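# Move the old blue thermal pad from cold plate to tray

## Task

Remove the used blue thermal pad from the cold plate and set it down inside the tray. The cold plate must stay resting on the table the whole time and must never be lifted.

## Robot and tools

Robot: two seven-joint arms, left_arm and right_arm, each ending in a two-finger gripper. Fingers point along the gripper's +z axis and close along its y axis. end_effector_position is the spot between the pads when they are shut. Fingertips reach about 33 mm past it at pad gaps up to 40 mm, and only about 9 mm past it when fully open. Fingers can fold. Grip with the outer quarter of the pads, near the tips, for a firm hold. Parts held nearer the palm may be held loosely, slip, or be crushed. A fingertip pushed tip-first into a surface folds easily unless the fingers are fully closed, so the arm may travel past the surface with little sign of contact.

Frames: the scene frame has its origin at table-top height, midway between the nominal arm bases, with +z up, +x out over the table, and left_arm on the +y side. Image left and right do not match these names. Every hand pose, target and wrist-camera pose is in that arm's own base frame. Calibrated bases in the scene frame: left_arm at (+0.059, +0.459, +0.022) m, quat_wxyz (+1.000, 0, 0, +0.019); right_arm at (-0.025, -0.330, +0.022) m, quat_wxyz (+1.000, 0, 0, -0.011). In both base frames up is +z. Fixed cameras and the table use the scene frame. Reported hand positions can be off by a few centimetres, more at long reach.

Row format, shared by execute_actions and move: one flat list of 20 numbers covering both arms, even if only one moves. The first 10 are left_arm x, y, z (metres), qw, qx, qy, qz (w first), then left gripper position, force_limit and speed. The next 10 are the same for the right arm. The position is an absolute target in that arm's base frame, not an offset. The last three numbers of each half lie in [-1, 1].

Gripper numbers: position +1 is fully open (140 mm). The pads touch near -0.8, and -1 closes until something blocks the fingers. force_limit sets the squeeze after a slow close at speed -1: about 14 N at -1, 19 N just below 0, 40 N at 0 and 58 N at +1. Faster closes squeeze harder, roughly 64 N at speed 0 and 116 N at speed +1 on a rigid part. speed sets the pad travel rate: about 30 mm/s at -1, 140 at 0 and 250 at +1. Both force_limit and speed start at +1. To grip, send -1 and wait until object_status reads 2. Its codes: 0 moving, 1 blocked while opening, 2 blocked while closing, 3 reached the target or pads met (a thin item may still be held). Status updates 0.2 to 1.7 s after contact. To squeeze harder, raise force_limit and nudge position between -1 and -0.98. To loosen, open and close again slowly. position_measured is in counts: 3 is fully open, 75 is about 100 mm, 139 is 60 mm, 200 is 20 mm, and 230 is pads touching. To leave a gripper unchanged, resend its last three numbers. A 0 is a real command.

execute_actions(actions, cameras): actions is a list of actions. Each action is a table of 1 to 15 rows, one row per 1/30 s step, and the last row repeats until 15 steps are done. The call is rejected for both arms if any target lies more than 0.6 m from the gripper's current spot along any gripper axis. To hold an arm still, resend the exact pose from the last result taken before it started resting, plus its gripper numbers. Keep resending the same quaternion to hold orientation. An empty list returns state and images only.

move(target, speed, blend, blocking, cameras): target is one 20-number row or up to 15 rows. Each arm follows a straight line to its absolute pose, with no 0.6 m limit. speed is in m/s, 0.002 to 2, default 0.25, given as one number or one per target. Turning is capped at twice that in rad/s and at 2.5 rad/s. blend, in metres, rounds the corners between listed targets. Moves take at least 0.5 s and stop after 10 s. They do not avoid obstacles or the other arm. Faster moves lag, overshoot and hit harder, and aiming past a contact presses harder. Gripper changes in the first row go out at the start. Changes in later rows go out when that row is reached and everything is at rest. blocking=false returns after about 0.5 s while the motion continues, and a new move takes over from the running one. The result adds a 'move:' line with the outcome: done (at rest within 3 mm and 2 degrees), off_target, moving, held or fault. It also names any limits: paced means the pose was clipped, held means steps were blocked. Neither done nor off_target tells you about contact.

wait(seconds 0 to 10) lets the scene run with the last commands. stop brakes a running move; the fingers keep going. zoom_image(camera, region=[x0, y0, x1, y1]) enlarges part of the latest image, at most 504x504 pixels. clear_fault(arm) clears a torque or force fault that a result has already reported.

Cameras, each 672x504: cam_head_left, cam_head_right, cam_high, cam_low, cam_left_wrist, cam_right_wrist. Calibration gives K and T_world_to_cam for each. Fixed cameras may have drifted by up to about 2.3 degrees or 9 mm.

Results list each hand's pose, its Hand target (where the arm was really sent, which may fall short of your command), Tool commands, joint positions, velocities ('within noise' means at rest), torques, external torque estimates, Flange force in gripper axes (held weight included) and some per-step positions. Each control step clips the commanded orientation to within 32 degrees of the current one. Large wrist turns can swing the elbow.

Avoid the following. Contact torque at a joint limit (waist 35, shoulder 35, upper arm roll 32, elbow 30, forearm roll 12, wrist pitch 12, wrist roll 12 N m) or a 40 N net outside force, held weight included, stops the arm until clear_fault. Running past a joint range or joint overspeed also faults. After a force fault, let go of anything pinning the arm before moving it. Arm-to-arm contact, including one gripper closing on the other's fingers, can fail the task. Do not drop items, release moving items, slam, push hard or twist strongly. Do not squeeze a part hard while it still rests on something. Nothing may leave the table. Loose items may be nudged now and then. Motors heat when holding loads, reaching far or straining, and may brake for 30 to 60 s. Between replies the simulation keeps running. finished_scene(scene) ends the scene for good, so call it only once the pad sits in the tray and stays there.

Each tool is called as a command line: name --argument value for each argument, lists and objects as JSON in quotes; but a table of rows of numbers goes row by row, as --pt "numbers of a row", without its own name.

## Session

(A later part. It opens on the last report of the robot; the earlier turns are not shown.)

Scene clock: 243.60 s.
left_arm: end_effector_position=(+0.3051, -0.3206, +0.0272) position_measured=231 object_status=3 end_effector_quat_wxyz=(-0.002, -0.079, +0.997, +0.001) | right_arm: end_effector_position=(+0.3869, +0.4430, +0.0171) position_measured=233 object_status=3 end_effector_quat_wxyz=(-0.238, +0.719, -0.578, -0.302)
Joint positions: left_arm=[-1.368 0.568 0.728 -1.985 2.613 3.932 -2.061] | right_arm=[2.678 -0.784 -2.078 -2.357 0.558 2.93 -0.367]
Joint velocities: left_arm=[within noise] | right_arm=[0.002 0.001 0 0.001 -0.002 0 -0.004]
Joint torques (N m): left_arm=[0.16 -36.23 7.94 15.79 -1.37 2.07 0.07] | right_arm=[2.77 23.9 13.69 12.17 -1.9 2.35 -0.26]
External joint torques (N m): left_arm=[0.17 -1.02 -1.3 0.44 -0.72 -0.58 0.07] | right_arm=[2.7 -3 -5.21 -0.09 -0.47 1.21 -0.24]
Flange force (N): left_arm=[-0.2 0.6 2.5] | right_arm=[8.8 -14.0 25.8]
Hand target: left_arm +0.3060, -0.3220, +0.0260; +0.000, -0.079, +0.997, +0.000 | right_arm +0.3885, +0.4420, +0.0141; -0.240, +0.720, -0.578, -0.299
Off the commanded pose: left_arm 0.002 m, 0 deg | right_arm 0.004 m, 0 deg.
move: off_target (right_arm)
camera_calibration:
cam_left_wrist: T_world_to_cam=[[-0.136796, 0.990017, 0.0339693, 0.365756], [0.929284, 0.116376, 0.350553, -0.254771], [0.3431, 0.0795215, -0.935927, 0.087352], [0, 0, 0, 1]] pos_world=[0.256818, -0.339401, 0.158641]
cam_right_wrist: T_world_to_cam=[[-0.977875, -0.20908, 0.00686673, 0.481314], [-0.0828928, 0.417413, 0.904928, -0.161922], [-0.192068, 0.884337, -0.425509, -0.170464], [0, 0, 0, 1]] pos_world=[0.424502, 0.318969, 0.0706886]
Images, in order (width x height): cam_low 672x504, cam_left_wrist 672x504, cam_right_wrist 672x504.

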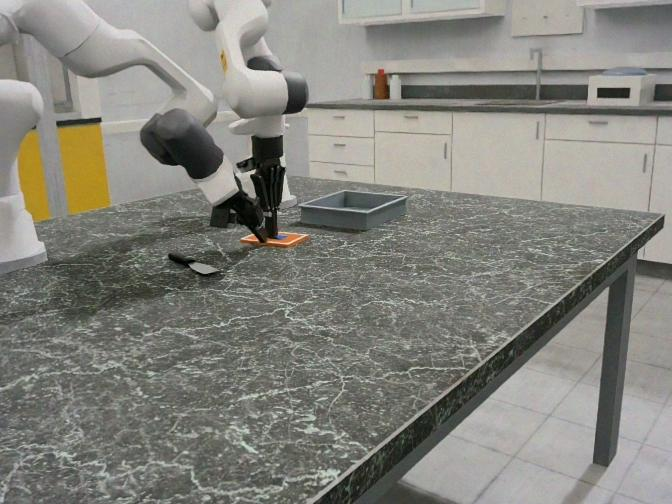

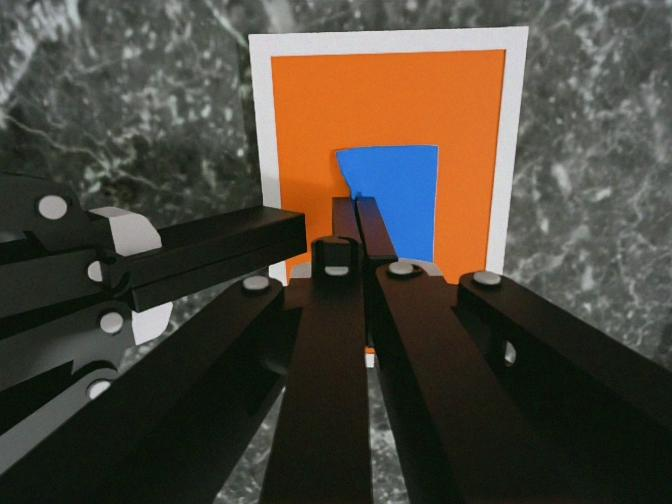

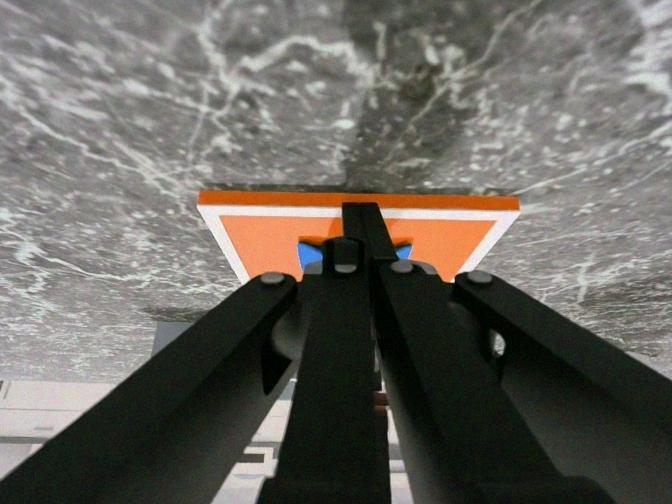

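move --pt "0.306 -0.322 0.026 0 -0.0785 0.9969 0 -0.97 0 -1 0.3885 0.442 0.011 0.2395 -0.720 0.578 0.2985 -1 -1 0" --pt "0.306 -0.319 0.036 0 -0.0785 0.9969 0 -0.97 0 -1 0.3885 0.442 0.011 0.2395 -0.720 0.578 0.2985 -1 -1 0" --speed 0.02 --cameras '["cam_low","cam_left_wrist"]'

zoom_image --camera "cam_low" --region '[210, 180, 330, 268]'

Scene clock: 251.57 s.
left_arm: end_effector_position=(+0.3065, -0.3178, +0.0329) position_measured=231 object_status=3 end_effector_quat_wxyz=(+0.001, -0.078, +0.997, +0.001) | right_arm: end_effector_position=(+0.3887, +0.4451, +0.0167) position_measured=233 object_status=3 end_effector_quat_wxyz=(-0.241, +0.721, -0.576, -0.301)
Joint positions: left_arm=[-1.38 0.554 0.745 -1.992 2.622 3.935 -2.061] | right_arm=[2.683 -0.79 -2.08 -2.351 0.556 2.935 -0.373]
Joint velocities: within noise
Joint torques (N m): left_arm=[-0.16 -39.03 10.52 17.01 -0.82 3.11 -0.2] | right_arm=[2.23 23.53 11.57 10.03 -1.73 2.25 -0.33]
External joint torques (N m): left_arm=[-0.19 -4.53 1.31 1.64 -0.18 0.49 -0.2] | right_arm=[2.39 -3.61 -7.31 -2.26 -0.29 1.07 -0.31]
Flange force (N): left_arm=[3.7 3.8 -10.8] | right_arm=[12.6 -10.8 26.3]
Hand target: left_arm +0.3060, -0.3190, +0.0360; +0.000, -0.078, +0.997, +0.000 | right_arm +0.3884, +0.4419, +0.0111; -0.240, +0.720, -0.578, -0.299
Off the commanded pose: left_arm 0.003 m, 0 deg | right_arm 0.007 m, 0 deg.
move: off_target (right_arm)
camera_calibration:
cam_left_wrist: T_world_to_cam=[[-0.13494, 0.990289, 0.0334407, 0.362583], [0.927565, 0.114381, 0.355725, -0.258668], [0.348446, 0.0790201, -0.933992, 0.0902134], [0, 0, 0, 1]] pos_world=[0.257424, -0.336604, 0.164148]
Images, in order (width x height): cam_low 672x504, cam_left_wrist 672x504.

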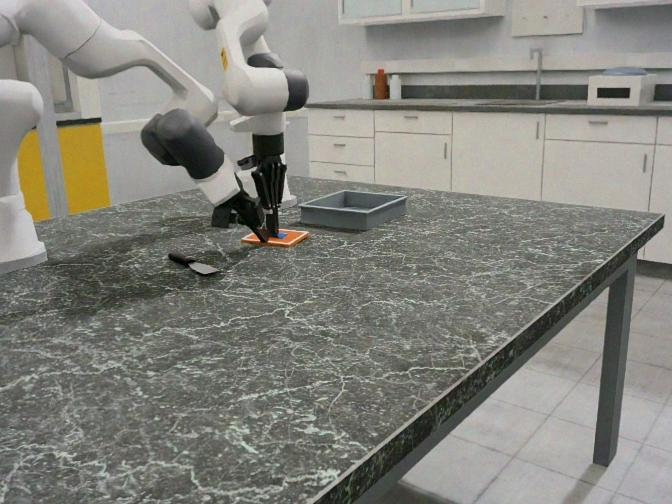

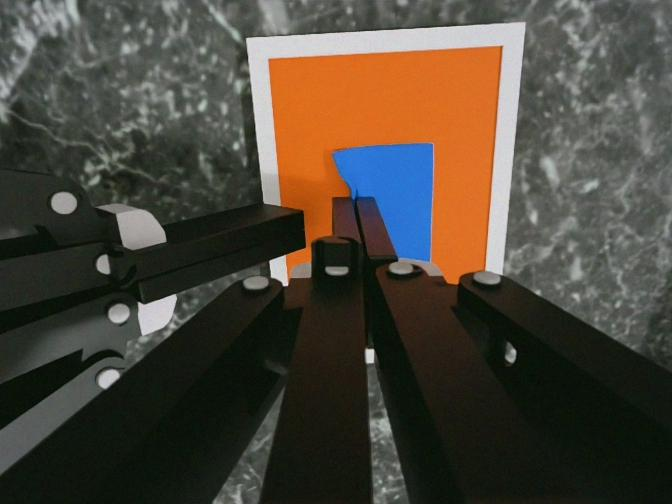

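Scaled by 4.200 from the camera's 672x504 image, which has a finer 960x720 frame.

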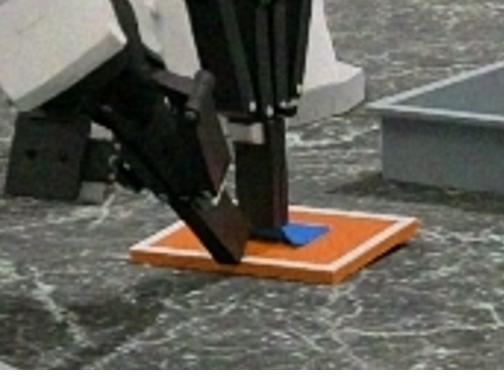

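move --pt "0.306 -0.319 0.0245 0 -0.0785 0.9969 0 -0.97 0 -1 0.3885 0.444 0.013 0.2395 -0.720 0.578 0.2985 -1 -1 0" --pt "0.303 -0.2985 0.0245 0.0236 -0.0749 0.9507 -0.2998 -0.97 0 -1 0.3885 0.444 0.013 0.2395 -0.720 0.578 0.2985 -1 -1 0" --speed 0.04 --cameras '["cam_low","cam_left_wrist","cam_head_left"]'

zoom_image --camera "cam_low" --region '[210, 180, 330, 268]'

Scene clock: 292.03 s.
left_arm: end_effector_position=(+0.3026, -0.2937, +0.0214) position_measured=231 object_status=3 end_effector_quat_wxyz=(+0.007, -0.073, +0.956, -0.285) | right_arm: end_effector_position=(+0.3904, +0.4454, +0.0169) position_measured=233 object_status=3 end_effector_quat_wxyz=(-0.242, +0.721, -0.576, -0.299)
Joint positions: left_arm=[0.607 0.398 -0.724 -2.715 1.633 3.452 -0.297] | right_arm=[2.686 -0.789 -2.081 -2.349 0.556 2.938 -0.374]
Joint velocities: left_arm=[0 0.001 0 0.001 0 0 0.006] | right_arm=[within noise]
Joint torques (N m): left_arm=[-0.4 -20.38 -9.35 11.04 -1.51 5.34 0.2] | right_arm=[2.83 24.93 13.52 10.17 -1.35 1.65 -0.07]
External joint torques (N m): left_arm=[-0.45 0.07 -2.49 2.08 -1.25 1.78 0.25] | right_arm=[2.68 -2.26 -5.57 -2.08 0.11 0.5 -0.05]
Flange force (N): left_arm=[0.0 0.0 0.0] | right_arm=[7.6 -9.3 20.4]
Hand target: left_arm +0.3033, -0.2983, +0.0249; +0.007, -0.071, +0.954, -0.291 | right_arm +0.3885, +0.4440, +0.0130; -0.240, +0.720, -0.578, -0.299
Off the commanded pose: left_arm 0.006 m, 3 deg | right_arm 0.005 m, 0 deg.
move: off_target (left_arm, right_arm)
camera_calibration:
cam_left_wrist: T_world_to_cam=[[-0.116053, 0.846491, -0.519601, 0.302459], [0.909374, 0.300949, 0.287173, -0.191883], [0.399463, -0.439184, -0.804703, -0.0915682], [0, 0, 0, 1]] pos_world=[0.246173, -0.238497, 0.138576]
Images, in order (width x height): cam_head_left 672x504, cam_low 672x504, cam_left_wrist 672x504.

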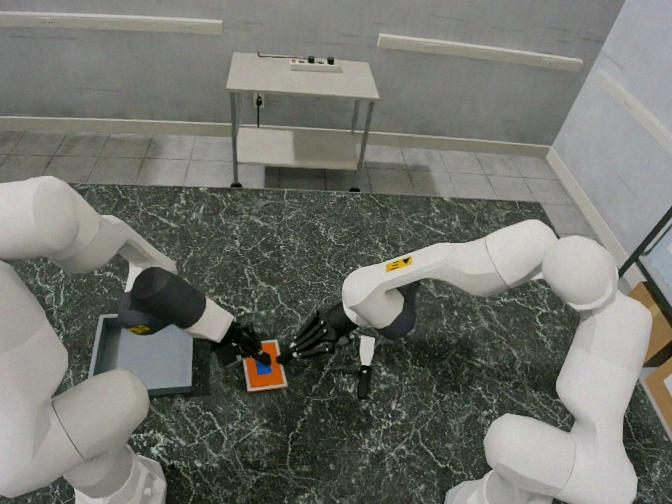

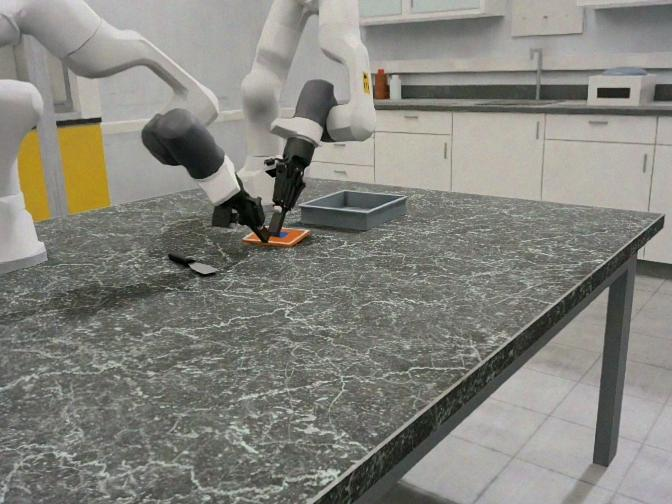

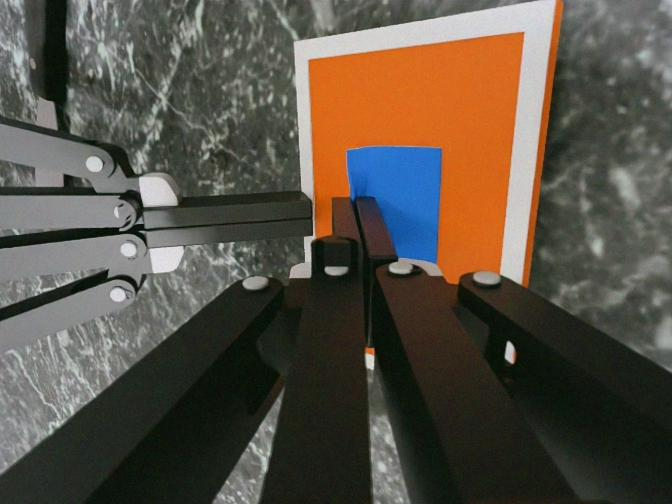

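Scaled by 4.200 from the camera's 672x504 image, which has a finer 960x720 frame.

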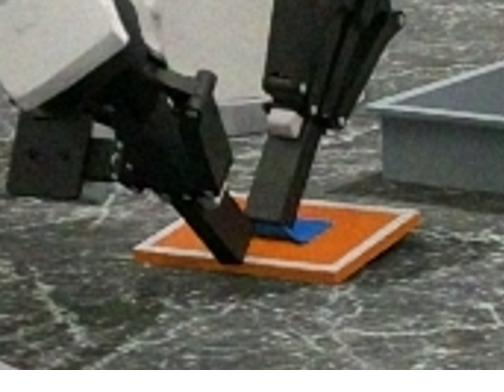

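zoom_image --camera "cam_low" --region '[235, 215, 320, 260]'

zoom_image --camera "cam_left_wrist" --region '[280, 100, 500, 300]'

Scaled by 5.929 from the camera's 672x504 image, which has a finer 960x720 frame.

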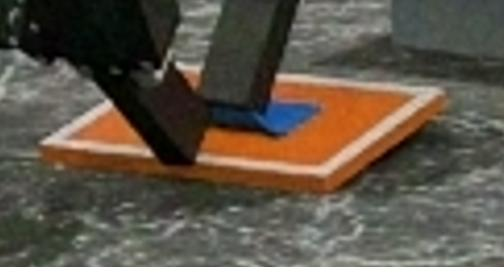

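Scaled by 2.291 from the camera's 672x504 image, which has a finer 960x720 frame.

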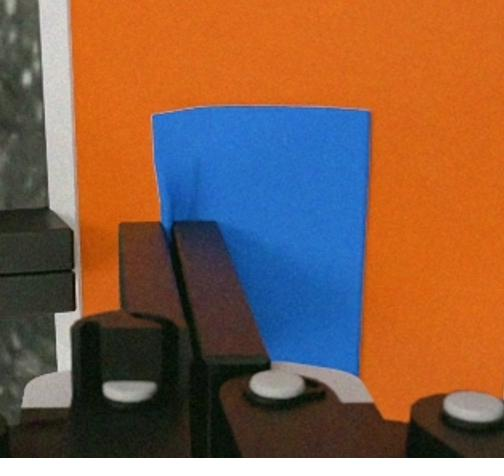

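move --pt "0.306 -0.3175 0.0245 0 -0.0785 0.9969 0 -0.97 0 -1 0.3885 0.444 0.013 0.2395 -0.720 0.578 0.2985 -1 -1 0" --pt "0.306 -0.3175 0.0245 0 -0.0785 0.9969 0 -0.15 0 0 0.3885 0.444 0.013 0.2395 -0.720 0.578 0.2985 -1 -1 0" --speed 0.04 --cameras '["cam_low","cam_left_wrist","cam_head_left"]'

zoom_image --camera "cam_low" --region '[235, 215, 320, 260]'

Scene clock: 318.53 s.
left_arm: end_effector_position=(+0.3078, -0.3072, +0.0204) position_measured=148 object_status=0 end_effector_quat_wxyz=(+0.000, -0.081, +0.997, +0.008) | right_arm: end_effector_position=(+0.3925, +0.4406, +0.0132) position_measured=233 object_status=3 end_effector_quat_wxyz=(-0.240, +0.719, -0.580, -0.296)
Joint positions: left_arm=[-1.4 0.591 0.79 -2.013 2.568 3.928 -2.003] | right_arm=[2.684 -0.789 -2.089 -2.351 0.556 2.941 -0.374]
Joint velocities: within noise
Joint torques (N m): left_arm=[-2.97 -41.36 7.42 20.1 -3.27 2.84 -0.06] | right_arm=[3.99 24.95 18.5 11.97 -1.39 1.31 -0.1]
External joint torques (N m): left_arm=[-3.04 -7.11 -2.89 5.27 -2.69 0.2 -0.07] | right_arm=[3.85 -2.32 -0.47 -0.16 0.06 0.15 -0.08]
Flange force (N): left_arm=[3.6 -7.0 -8.7] | right_arm=[0.6 -7.6 17.6]
Hand target: left_arm +0.3059, -0.3174, +0.0245; +0.000, -0.078, +0.997, +0.000 | right_arm +0.3885, +0.4440, +0.0130; -0.240, +0.720, -0.578, -0.299
Off the commanded pose: left_arm 0.011 m, 1 deg | right_arm 0.005 m, 0 deg.
move: off_target (left_arm, right_arm); target 2's new numbers were sent with left_arm's hand 0.005 m and 1 deg from that target
camera_calibration:
cam_left_wrist: T_world_to_cam=[[-0.139838, 0.989022, 0.0477518, 0.353477], [0.927727, 0.114011, 0.35542, -0.256815], [0.346074, 0.094002, -0.933486, 0.0825101], [0, 0, 0, 1]] pos_world=[0.259129, -0.328073, 0.15142]
Images, in order (width x height): cam_head_left 672x504, cam_low 672x504, cam_left_wrist 672x504.

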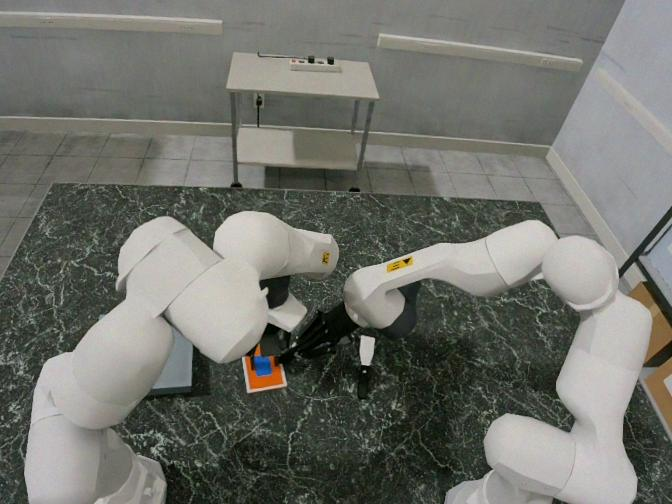

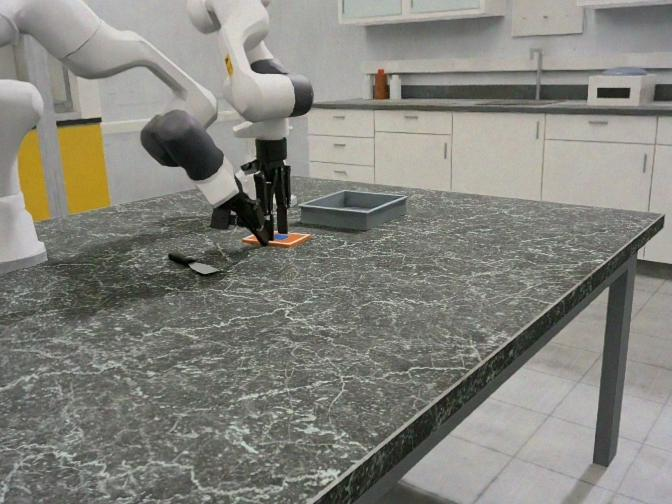

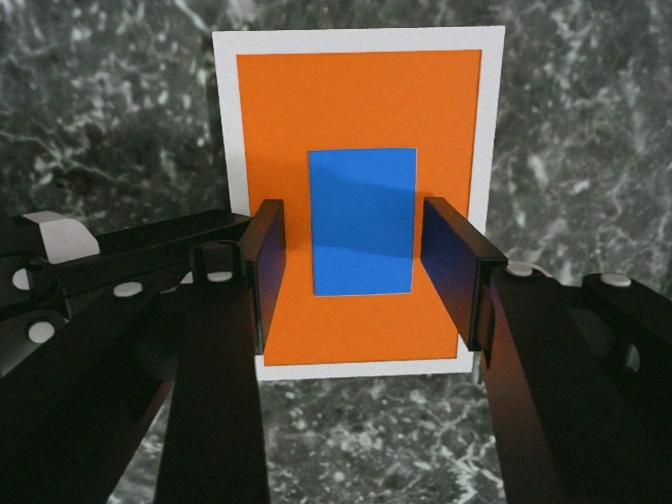

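Scaled by 5.929 from the camera's 672x504 image, which has a finer 960x720 frame.

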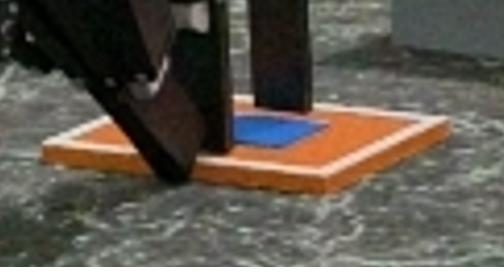

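move --pt "0.306 -0.305 0.07 0 -0.0785 0.9969 0 -0.15 0 0 0.40 0.405 0.05 0.2395 -0.720 0.578 0.2985 -1 -1 0" --pt "0.27 -0.325 0.17 0 -0.0785 0.9969 0 1 0 0 0.44 0.28 0.18 0.2395 -0.720 0.578 0.2985 -1 -1 0" --speed '[0.05,0.15]' --cameras '["cam_low","cam_left_wrist"]'

zoom_image --camera "cam_left_wrist" --region '[230, 100, 450, 320]'

Scene clock: 329.63 s.
left_arm: end_effector_position=(+0.2711, -0.3259, +0.1702) position_measured=3 object_status=0 end_effector_quat_wxyz=(+0.001, -0.077, +0.997, -0.002) | right_arm: end_effector_position=(+0.4418, +0.2802, +0.1806) position_measured=233 object_status=3 end_effector_quat_wxyz=(-0.242, +0.721, -0.577, -0.297)
Joint positions: left_arm=[-1.799 0.364 1.117 -1.963 2.76 4.183 -2.237] | right_arm=[1.789 -0.415 -1.538 -2.378 0.521 2.324 -0.341]
Joint velocities: within noise
Joint torques (N m): left_arm=[-0.02 -24.8 8.56 18.4 -0.96 2.76 -0.23] | right_arm=[0.25 7.02 10.61 19.95 0.37 1.2 0.1]
External joint torques (N m): left_arm=[-0.03 -0.95 -0.05 0.41 -0.15 0.16 -0.22] | right_arm=[0.24 0.34 -1.27 -0.18 0.05 -0.03 0.12]
Flange force (N): left_arm=[1.4 1.0 -2.1] | right_arm=[4.2 -8.9 4.7]
Hand target: left_arm +0.2700, -0.3250, +0.1700; +0.000, -0.078, +0.997, +0.000 | right_arm +0.4400, +0.2800, +0.1800; -0.240, +0.720, -0.578, -0.299
Off the commanded pose: left_arm 0.001 m, 0 deg | right_arm 0.002 m, 0 deg.
move: done
camera_calibration:
cam_left_wrist: T_world_to_cam=[[-0.132125, 0.990876, 0.0266218, 0.361865], [0.927512, 0.114113, 0.355948, -0.273823], [0.349662, 0.0717217, -0.934126, 0.228693], [0, 0, 0, 1]] pos_world=[0.22182, -0.343719, 0.301462]
Images, in order (width x height): cam_low 672x504, cam_left_wrist 672x504.

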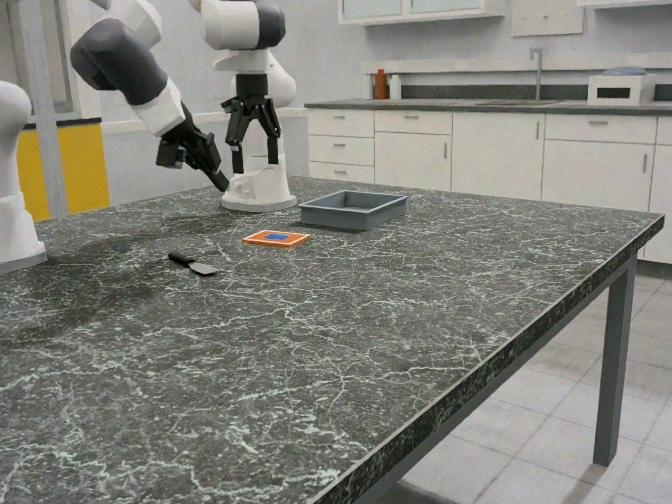

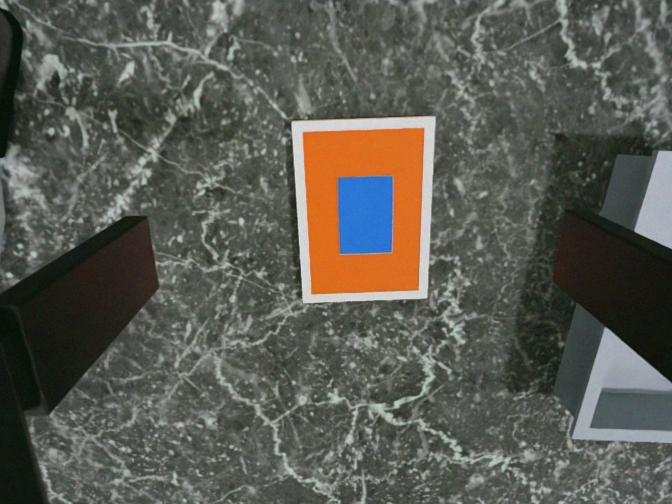

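Scaled by 2.291 from the camera's 672x504 image, which has a finer 960x720 frame.

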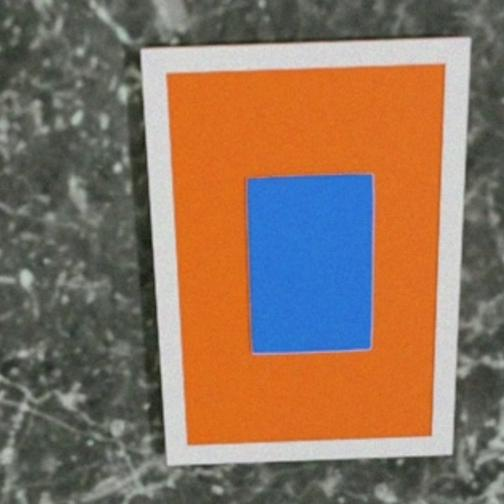

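move --target '[0.27,-0.325,0.17,0,-0.0785,0.9969,0,1,0,0,0.345,0.235,0.17,0,0.9969,-0.0785,0,-0.1,-1,0]' --speed 0.2

zoom_image --camera "cam_right_wrist" --region '[200, 50, 480, 330]'

Scene clock: 348.83 s.
left_arm: end_effector_position=(+0.2709, -0.3258, +0.1702) position_measured=3 object_status=3 end_effector_quat_wxyz=(+0.001, -0.077, +0.997, -0.002) | right_arm: end_effector_position=(+0.3457, +0.2367, +0.1704) position_measured=141 object_status=3 end_effector_quat_wxyz=(-0.002, +0.997, -0.081, +0.000)
Joint positions: left_arm=[-1.799 0.364 1.117 -1.963 2.76 4.183 -2.237] | right_arm=[1.431 -0.473 -0.81 -2.543 -0.407 2.167 -0.492]
Joint velocities: within noise
Joint torques (N m): left_arm=[-0.02 -24.94 8.62 18.37 -0.96 2.64 -0.18] | right_arm=[0.3 -10.43 7.41 21.49 0.21 2.48 -0.26]
External joint torques (N m): left_arm=[0.02 -1.2 0.07 0.43 -0.14 0.04 -0.18] | right_arm=[0.27 -1.69 -1.02 -0.36 -0.44 -0.15 -0.26]
Flange force (N): left_arm=[1.7 2.0 -2.2] | right_arm=[-1.7 5.4 -1.2]
Hand target: left_arm +0.2700, -0.3250, +0.1700; +0.000, -0.078, +0.997, +0.000 | right_arm +0.3450, +0.2350, +0.1700; +0.000, +0.997, -0.079, +0.000
Off the commanded pose: left_arm 0.001 m, 0 deg | right_arm 0.002 m, 0 deg.
move: done
camera_calibration:
cam_left_wrist: T_world_to_cam=[[-0.132502, 0.99081, 0.0271926, 0.36164], [0.927688, 0.114306, 0.355428, -0.273557], [0.349053, 0.0723211, -0.934308, 0.229115], [0, 0, 0, 1]] pos_world=[0.22172, -0.343617, 0.30146]
cam_right_wrist: T_world_to_cam=[[-0.167674, -0.985787, -0.0104602, 0.303613], [-0.929556, 0.154558, 0.33472, 0.234146], [-0.328346, 0.0658471, -0.942259, 0.398231], [0, 0, 0, 1]] pos_world=[0.399317, 0.236887, 0.300039]

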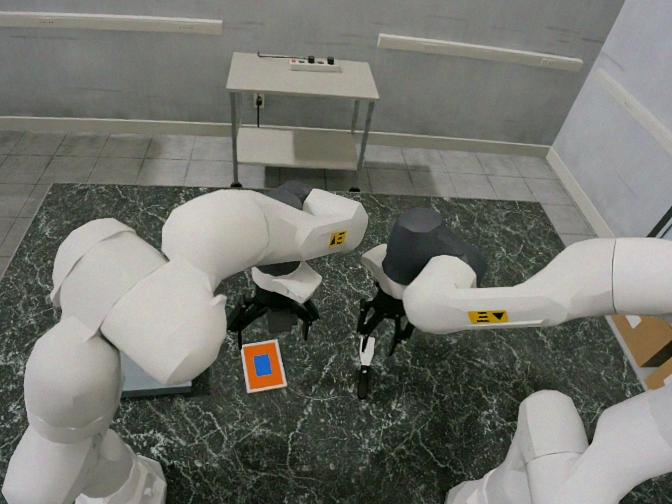

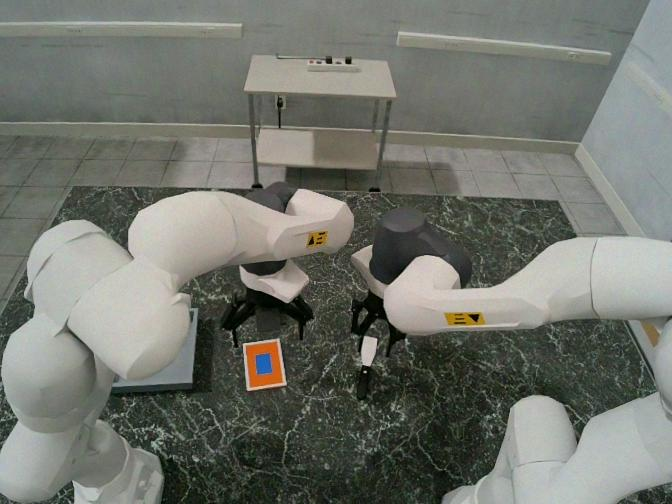

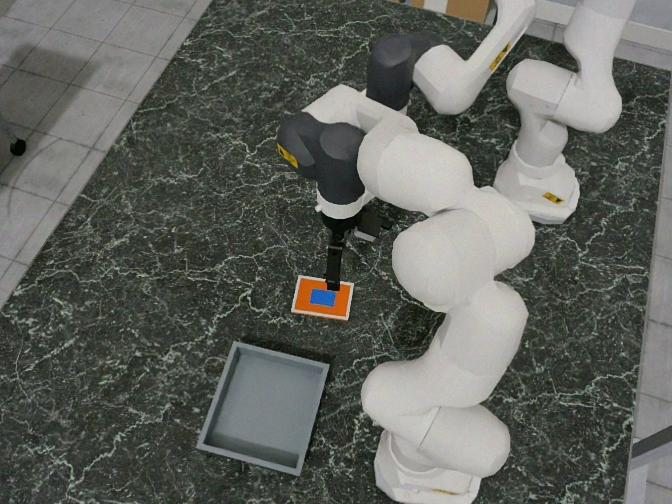

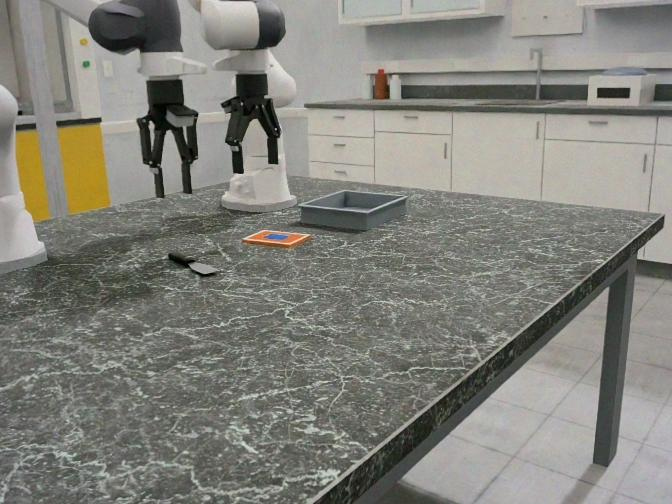

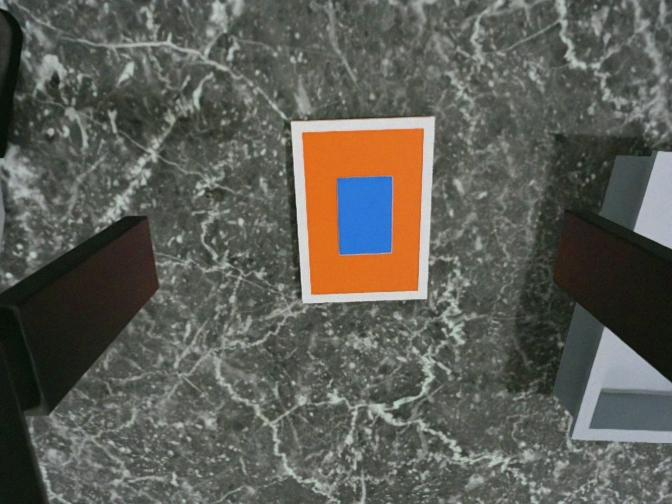

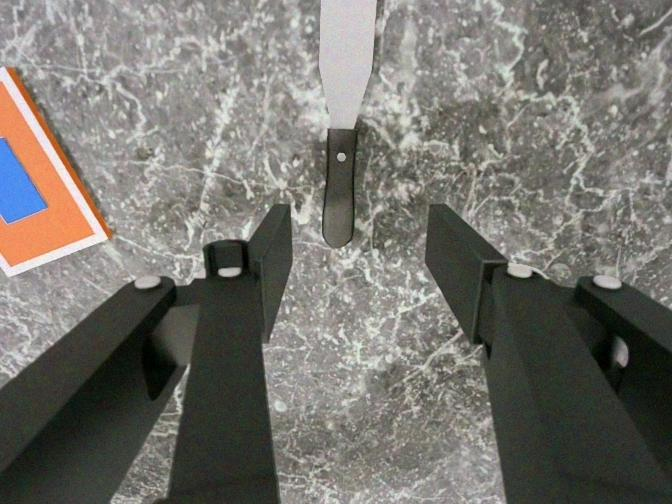

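Scaled by 1.800 from the camera's 672x504 image, which has a finer 960x720 frame.

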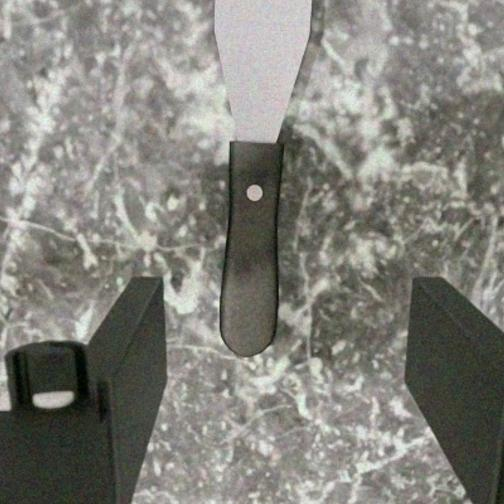

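move --pt "0.27 -0.325 0.17 0 -0.0785 0.9969 0 1 0 0 0.340 0.2465 0.06 0 0.9951 -0.0985 0 -0.2 -1 -1" --pt "0.27 -0.325 0.17 0 -0.0785 0.9969 0 1 0 0 0.340 0.2465 0.0155 0 0.9951 -0.0985 0 -0.2 -1 -1" --speed '[0.12,0.05]' --cameras '["cam_low","cam_right_wrist"]'

zoom_image --camera "cam_low" --region '[120, 190, 240, 290]'

Scene clock: 362.03 s.
left_arm: end_effector_position=(+0.2709, -0.3257, +0.1702) position_measured=3 object_status=3 end_effector_quat_wxyz=(+0.001, -0.077, +0.997, -0.002) | right_arm: end_effector_position=(+0.3387, +0.2462, +0.0152) position_measured=154 object_status=3 end_effector_quat_wxyz=(+0.001, +0.995, -0.100, -0.001)
Joint positions: left_arm=[-1.799 0.364 1.117 -1.963 2.76 4.184 -2.237] | right_arm=[1.651 0.064 -1 -2.666 0.124 2.695 -0.83]
Joint velocities: left_arm=[within noise] | right_arm=[-0.001 0.001 0 0 0.001 0 -0.005]
Joint torques (N m): left_arm=[-0.02 -24.92 8.62 18.41 -0.94 2.64 -0.2] | right_arm=[0.27 -15.58 -1.93 17.19 0.92 2.67 -0.28]
External joint torques (N m): left_arm=[0 -1.08 0.04 0.4 -0.13 0.04 -0.2] | right_arm=[0.2 -0.07 -0.66 0.03 0.59 0.05 -0.28]
Flange force (N): left_arm=[1.6 1.8 -2.1] | right_arm=[0.0 0.0 0.0]
Hand target: left_arm +0.2700, -0.3250, +0.1700; +0.000, -0.078, +0.997, +0.000 | right_arm +0.3400, +0.2465, +0.0155; +0.000, +0.995, -0.099, +0.000
Off the commanded pose: left_arm 0.001 m, 0 deg | right_arm 0.001 m, 0 deg.
move: done
camera_calibration:
cam_right_wrist: T_world_to_cam=[[-0.204551, -0.978847, -0.00427439, 0.320884], [-0.922101, 0.191223, 0.336398, 0.266556], [-0.328464, 0.0727518, -0.94171, 0.247457], [0, 0, 0, 1]] pos_world=[0.39271, 0.245122, 0.144736]
Images, in order (width x height): cam_low 672x504, cam_right_wrist 672x504.

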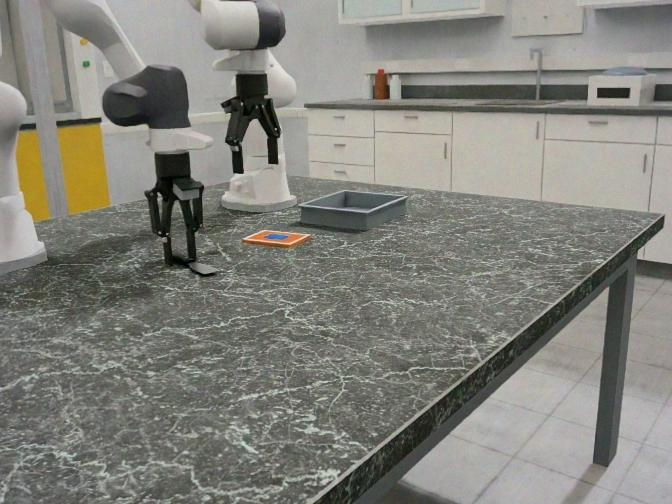

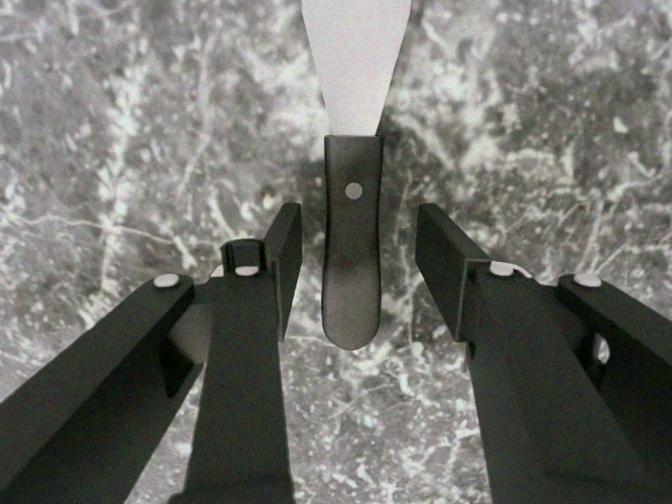

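Scaled by 4.200 from the camera's 672x504 image, which has a finer 960x720 frame.

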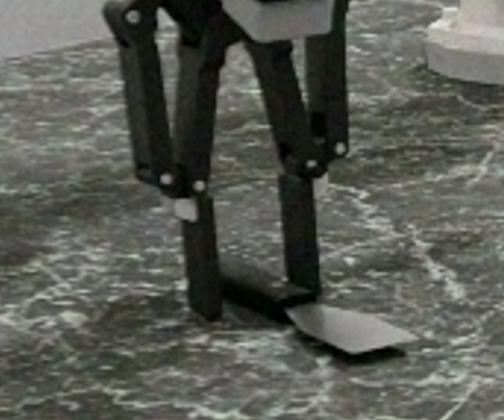

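move --pt "0.27 -0.325 0.17 0 -0.0785 0.9969 0 1 0 0 0.340 0.2465 0.0155 0 0.9951 -0.0985 0 -1 0.2 -1" --cameras '["cam_right_wrist"]'

wait --seconds 1.5 --cameras '[]'

move --pt "0.27 -0.325 0.17 0 -0.0785 0.9969 0 1 0 0 0.340 0.2465 0.10 0 0.9951 -0.0985 0 -1 0.2 -1" --cameras '["cam_low","cam_right_wrist"]' --speed 0.06

zoom_image --camera "cam_low" --region '[120, 130, 280, 270]'

Scene clock: 373.73 s.
left_arm: end_effector_position=(+0.2708, -0.3257, +0.1702) position_measured=3 object_status=3 end_effector_quat_wxyz=(+0.001, -0.077, +0.997, -0.002) | right_arm: end_effector_position=(+0.3391, +0.2465, +0.0154) position_measured=198 object_status=0 end_effector_quat_wxyz=(+0.000, +0.995, -0.099, -0.001)
Joint positions: left_arm=[-1.799 0.364 1.117 -1.963 2.76 4.184 -2.237] | right_arm=[1.651 0.064 -1 -2.665 0.125 2.695 -0.834]
Joint velocities: within noise
Joint torques (N m): left_arm=[-0.07 -24.96 8.61 18.3 -0.96 2.65 -0.2] | right_arm=[0.42 -15.62 -2.18 16.81 0.87 2.67 -0.23]
External joint torques (N m): left_arm=[-0.02 -1.14 0.06 0.28 -0.14 0.05 -0.2] | right_arm=[0.49 0.01 -0.76 -0.45 0.52 0.03 -0.24]
Flange force (N): left_arm=[2.0 2.4 -2.0] | right_arm=[0.0 0.0 0.0]
Hand target: left_arm +0.2700, -0.3250, +0.1700; +0.000, -0.078, +0.997, +0.000 | right_arm +0.3400, +0.2465, +0.0155; +0.000, +0.995, -0.099, +0.000
Off the commanded pose: left_arm 0.001 m, 0 deg | right_arm 0.001 m, 0 deg.
move: done
camera_calibration:
cam_right_wrist: T_world_to_cam=[[-0.202616, -0.979245, -0.00515656, 0.320711], [-0.922604, 0.189126, 0.336204, 0.267449], [-0.328251, 0.0728778, -0.941775, 0.247617], [0, 0, 0, 1]] pos_world=[0.393011, 0.245427, 0.144936]
Images, in order (width x height): cam_right_wrist 672x504.

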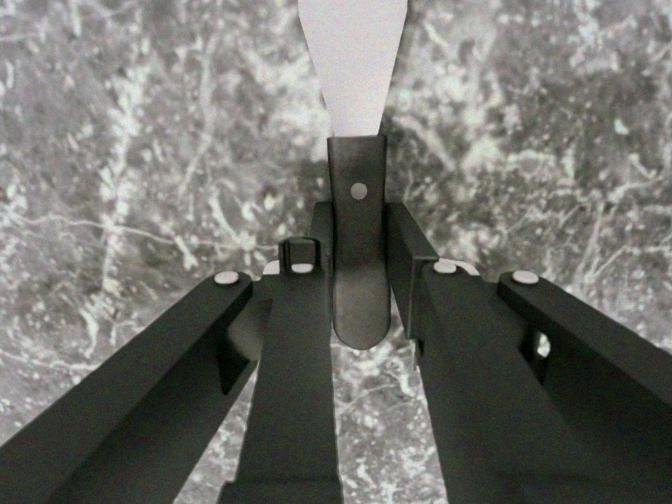

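Scene clock: 375.23 s.
left_arm: end_effector_position=(+0.2708, -0.3257, +0.1702) position_measured=3 object_status=3 end_effector_quat_wxyz=(+0.001, -0.077, +0.997, -0.002) | right_arm: end_effector_position=(+0.3391, +0.2465, +0.0154) position_measured=198 object_status=2 end_effector_quat_wxyz=(+0.000, +0.995, -0.099, -0.001)
Joint positions: left_arm=[-1.799 0.364 1.117 -1.963 2.76 4.184 -2.237] | right_arm=[1.651 0.064 -1 -2.665 0.126 2.695 -0.834]
Joint velocities: within noise
Joint torques (N m): left_arm=[-0.07 -25.08 8.63 18.36 -0.94 2.6 -0.15] | right_arm=[0.44 -15.64 -2.14 16.91 0.86 2.74 -0.2]
External joint torques (N m): left_arm=[-0.01 -1.27 0.07 0.34 -0.12 0 -0.15] | right_arm=[0.48 -0.07 -0.74 -0.34 0.51 0.1 -0.2]
Flange force (N): left_arm=[2.1 2.7 -2.1] | right_arm=[0.0 0.0 0.0]
Hand target: left_arm +0.2700, -0.3250, +0.1700; +0.000, -0.078, +0.997, +0.000 | right_arm +0.3400, +0.2465, +0.0155; +0.000, +0.995, -0.099, +0.000
Tool commands: left_gripper/position=+1.0 left_gripper/force_limit=+0.0 left_gripper/speed=+0.0 right_gripper/position=-1.0 right_gripper/force_limit=+0.2 right_gripper/speed=-1.0
Off the commanded pose: left_arm 0.001 m, 0 deg | right_arm 0.001 m, 0 deg.
wait: 1.50 s; at rest by 0.17 s
No camera images: "cameras" was empty.

Scene clock: 377.53 s.
left_arm: end_effector_position=(+0.2708, -0.3257, +0.1702) position_measured=3 object_status=3 end_effector_quat_wxyz=(+0.001, -0.077, +0.997, -0.002) | right_arm: end_effector_position=(+0.3403, +0.2475, +0.0998) position_measured=198 object_status=2 end_effector_quat_wxyz=(-0.001, +0.995, -0.096, +0.001)
Joint positions: left_arm=[-1.799 0.364 1.117 -1.963 2.76 4.184 -2.237] | right_arm=[1.463 -0.282 -0.862 -2.622 -0.32 2.413 -0.516]
Joint velocities: left_arm=[within noise] | right_arm=[0 0 0 -0.001 -0.001 -0.002 0.006]
Joint torques (N m): left_arm=[-0.09 -24.96 8.65 18.43 -0.95 2.62 -0.21] | right_arm=[0.29 -13.55 4.42 20.3 0.5 2.46 0.15]
External joint torques (N m): left_arm=[-0.16 -1.11 0 0.44 -0.14 0.02 -0.2] | right_arm=[0.34 -1.34 -0.71 0.01 -0.02 -0.16 0.15]
Flange force (N): left_arm=[2.2 2.0 -2.3] | right_arm=[-1.6 2.9 -3.1]
Hand target: left_arm +0.2700, -0.3250, +0.1700; +0.000, -0.078, +0.997, +0.000 | right_arm +0.3400, +0.2465, +0.1000; +0.000, +0.995, -0.098, +0.000
Off the commanded pose: left_arm 0.001 m, 0 deg | right_arm 0.001 m, 0 deg.
move: done
camera_calibration:
cam_right_wrist: T_world_to_cam=[[-0.196217, -0.98052, -0.00887338, 0.320877], [-0.924766, 0.182036, 0.334173, 0.242768], [-0.326048, 0.0737762, -0.94247, 0.326503], [0, 0, 0, 1]] pos_world=[0.39392, 0.246346, 0.22944]
Images, in order (width x height): cam_low 672x504, cam_right_wrist 672x504.

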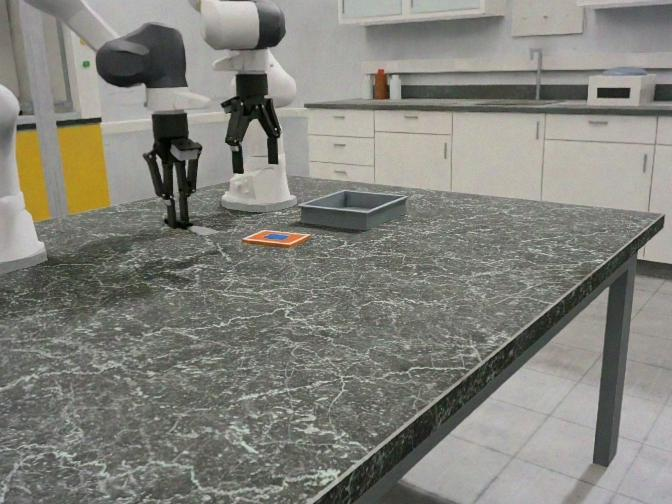

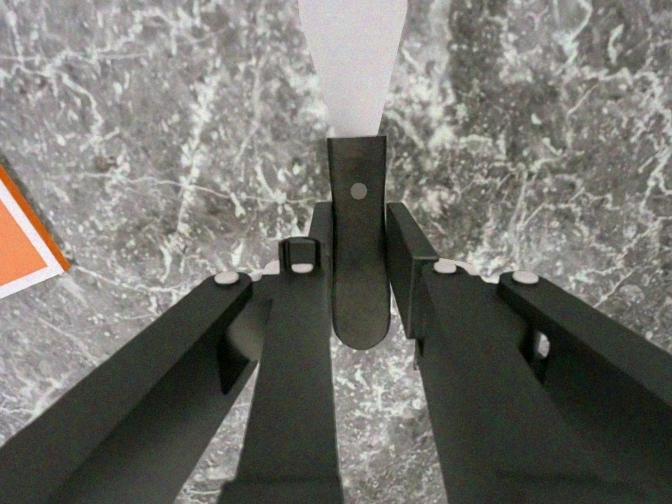

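Scaled by 3.150 from the camera's 672x504 image, which has a finer 960x720 frame.

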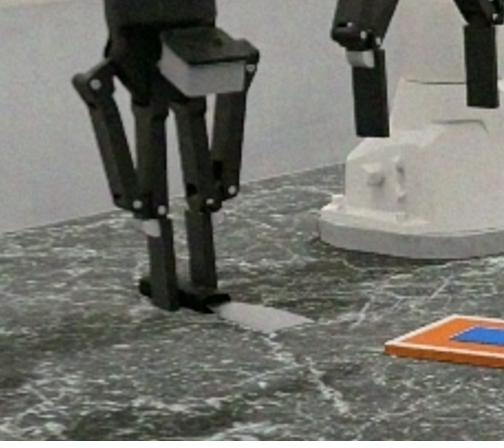

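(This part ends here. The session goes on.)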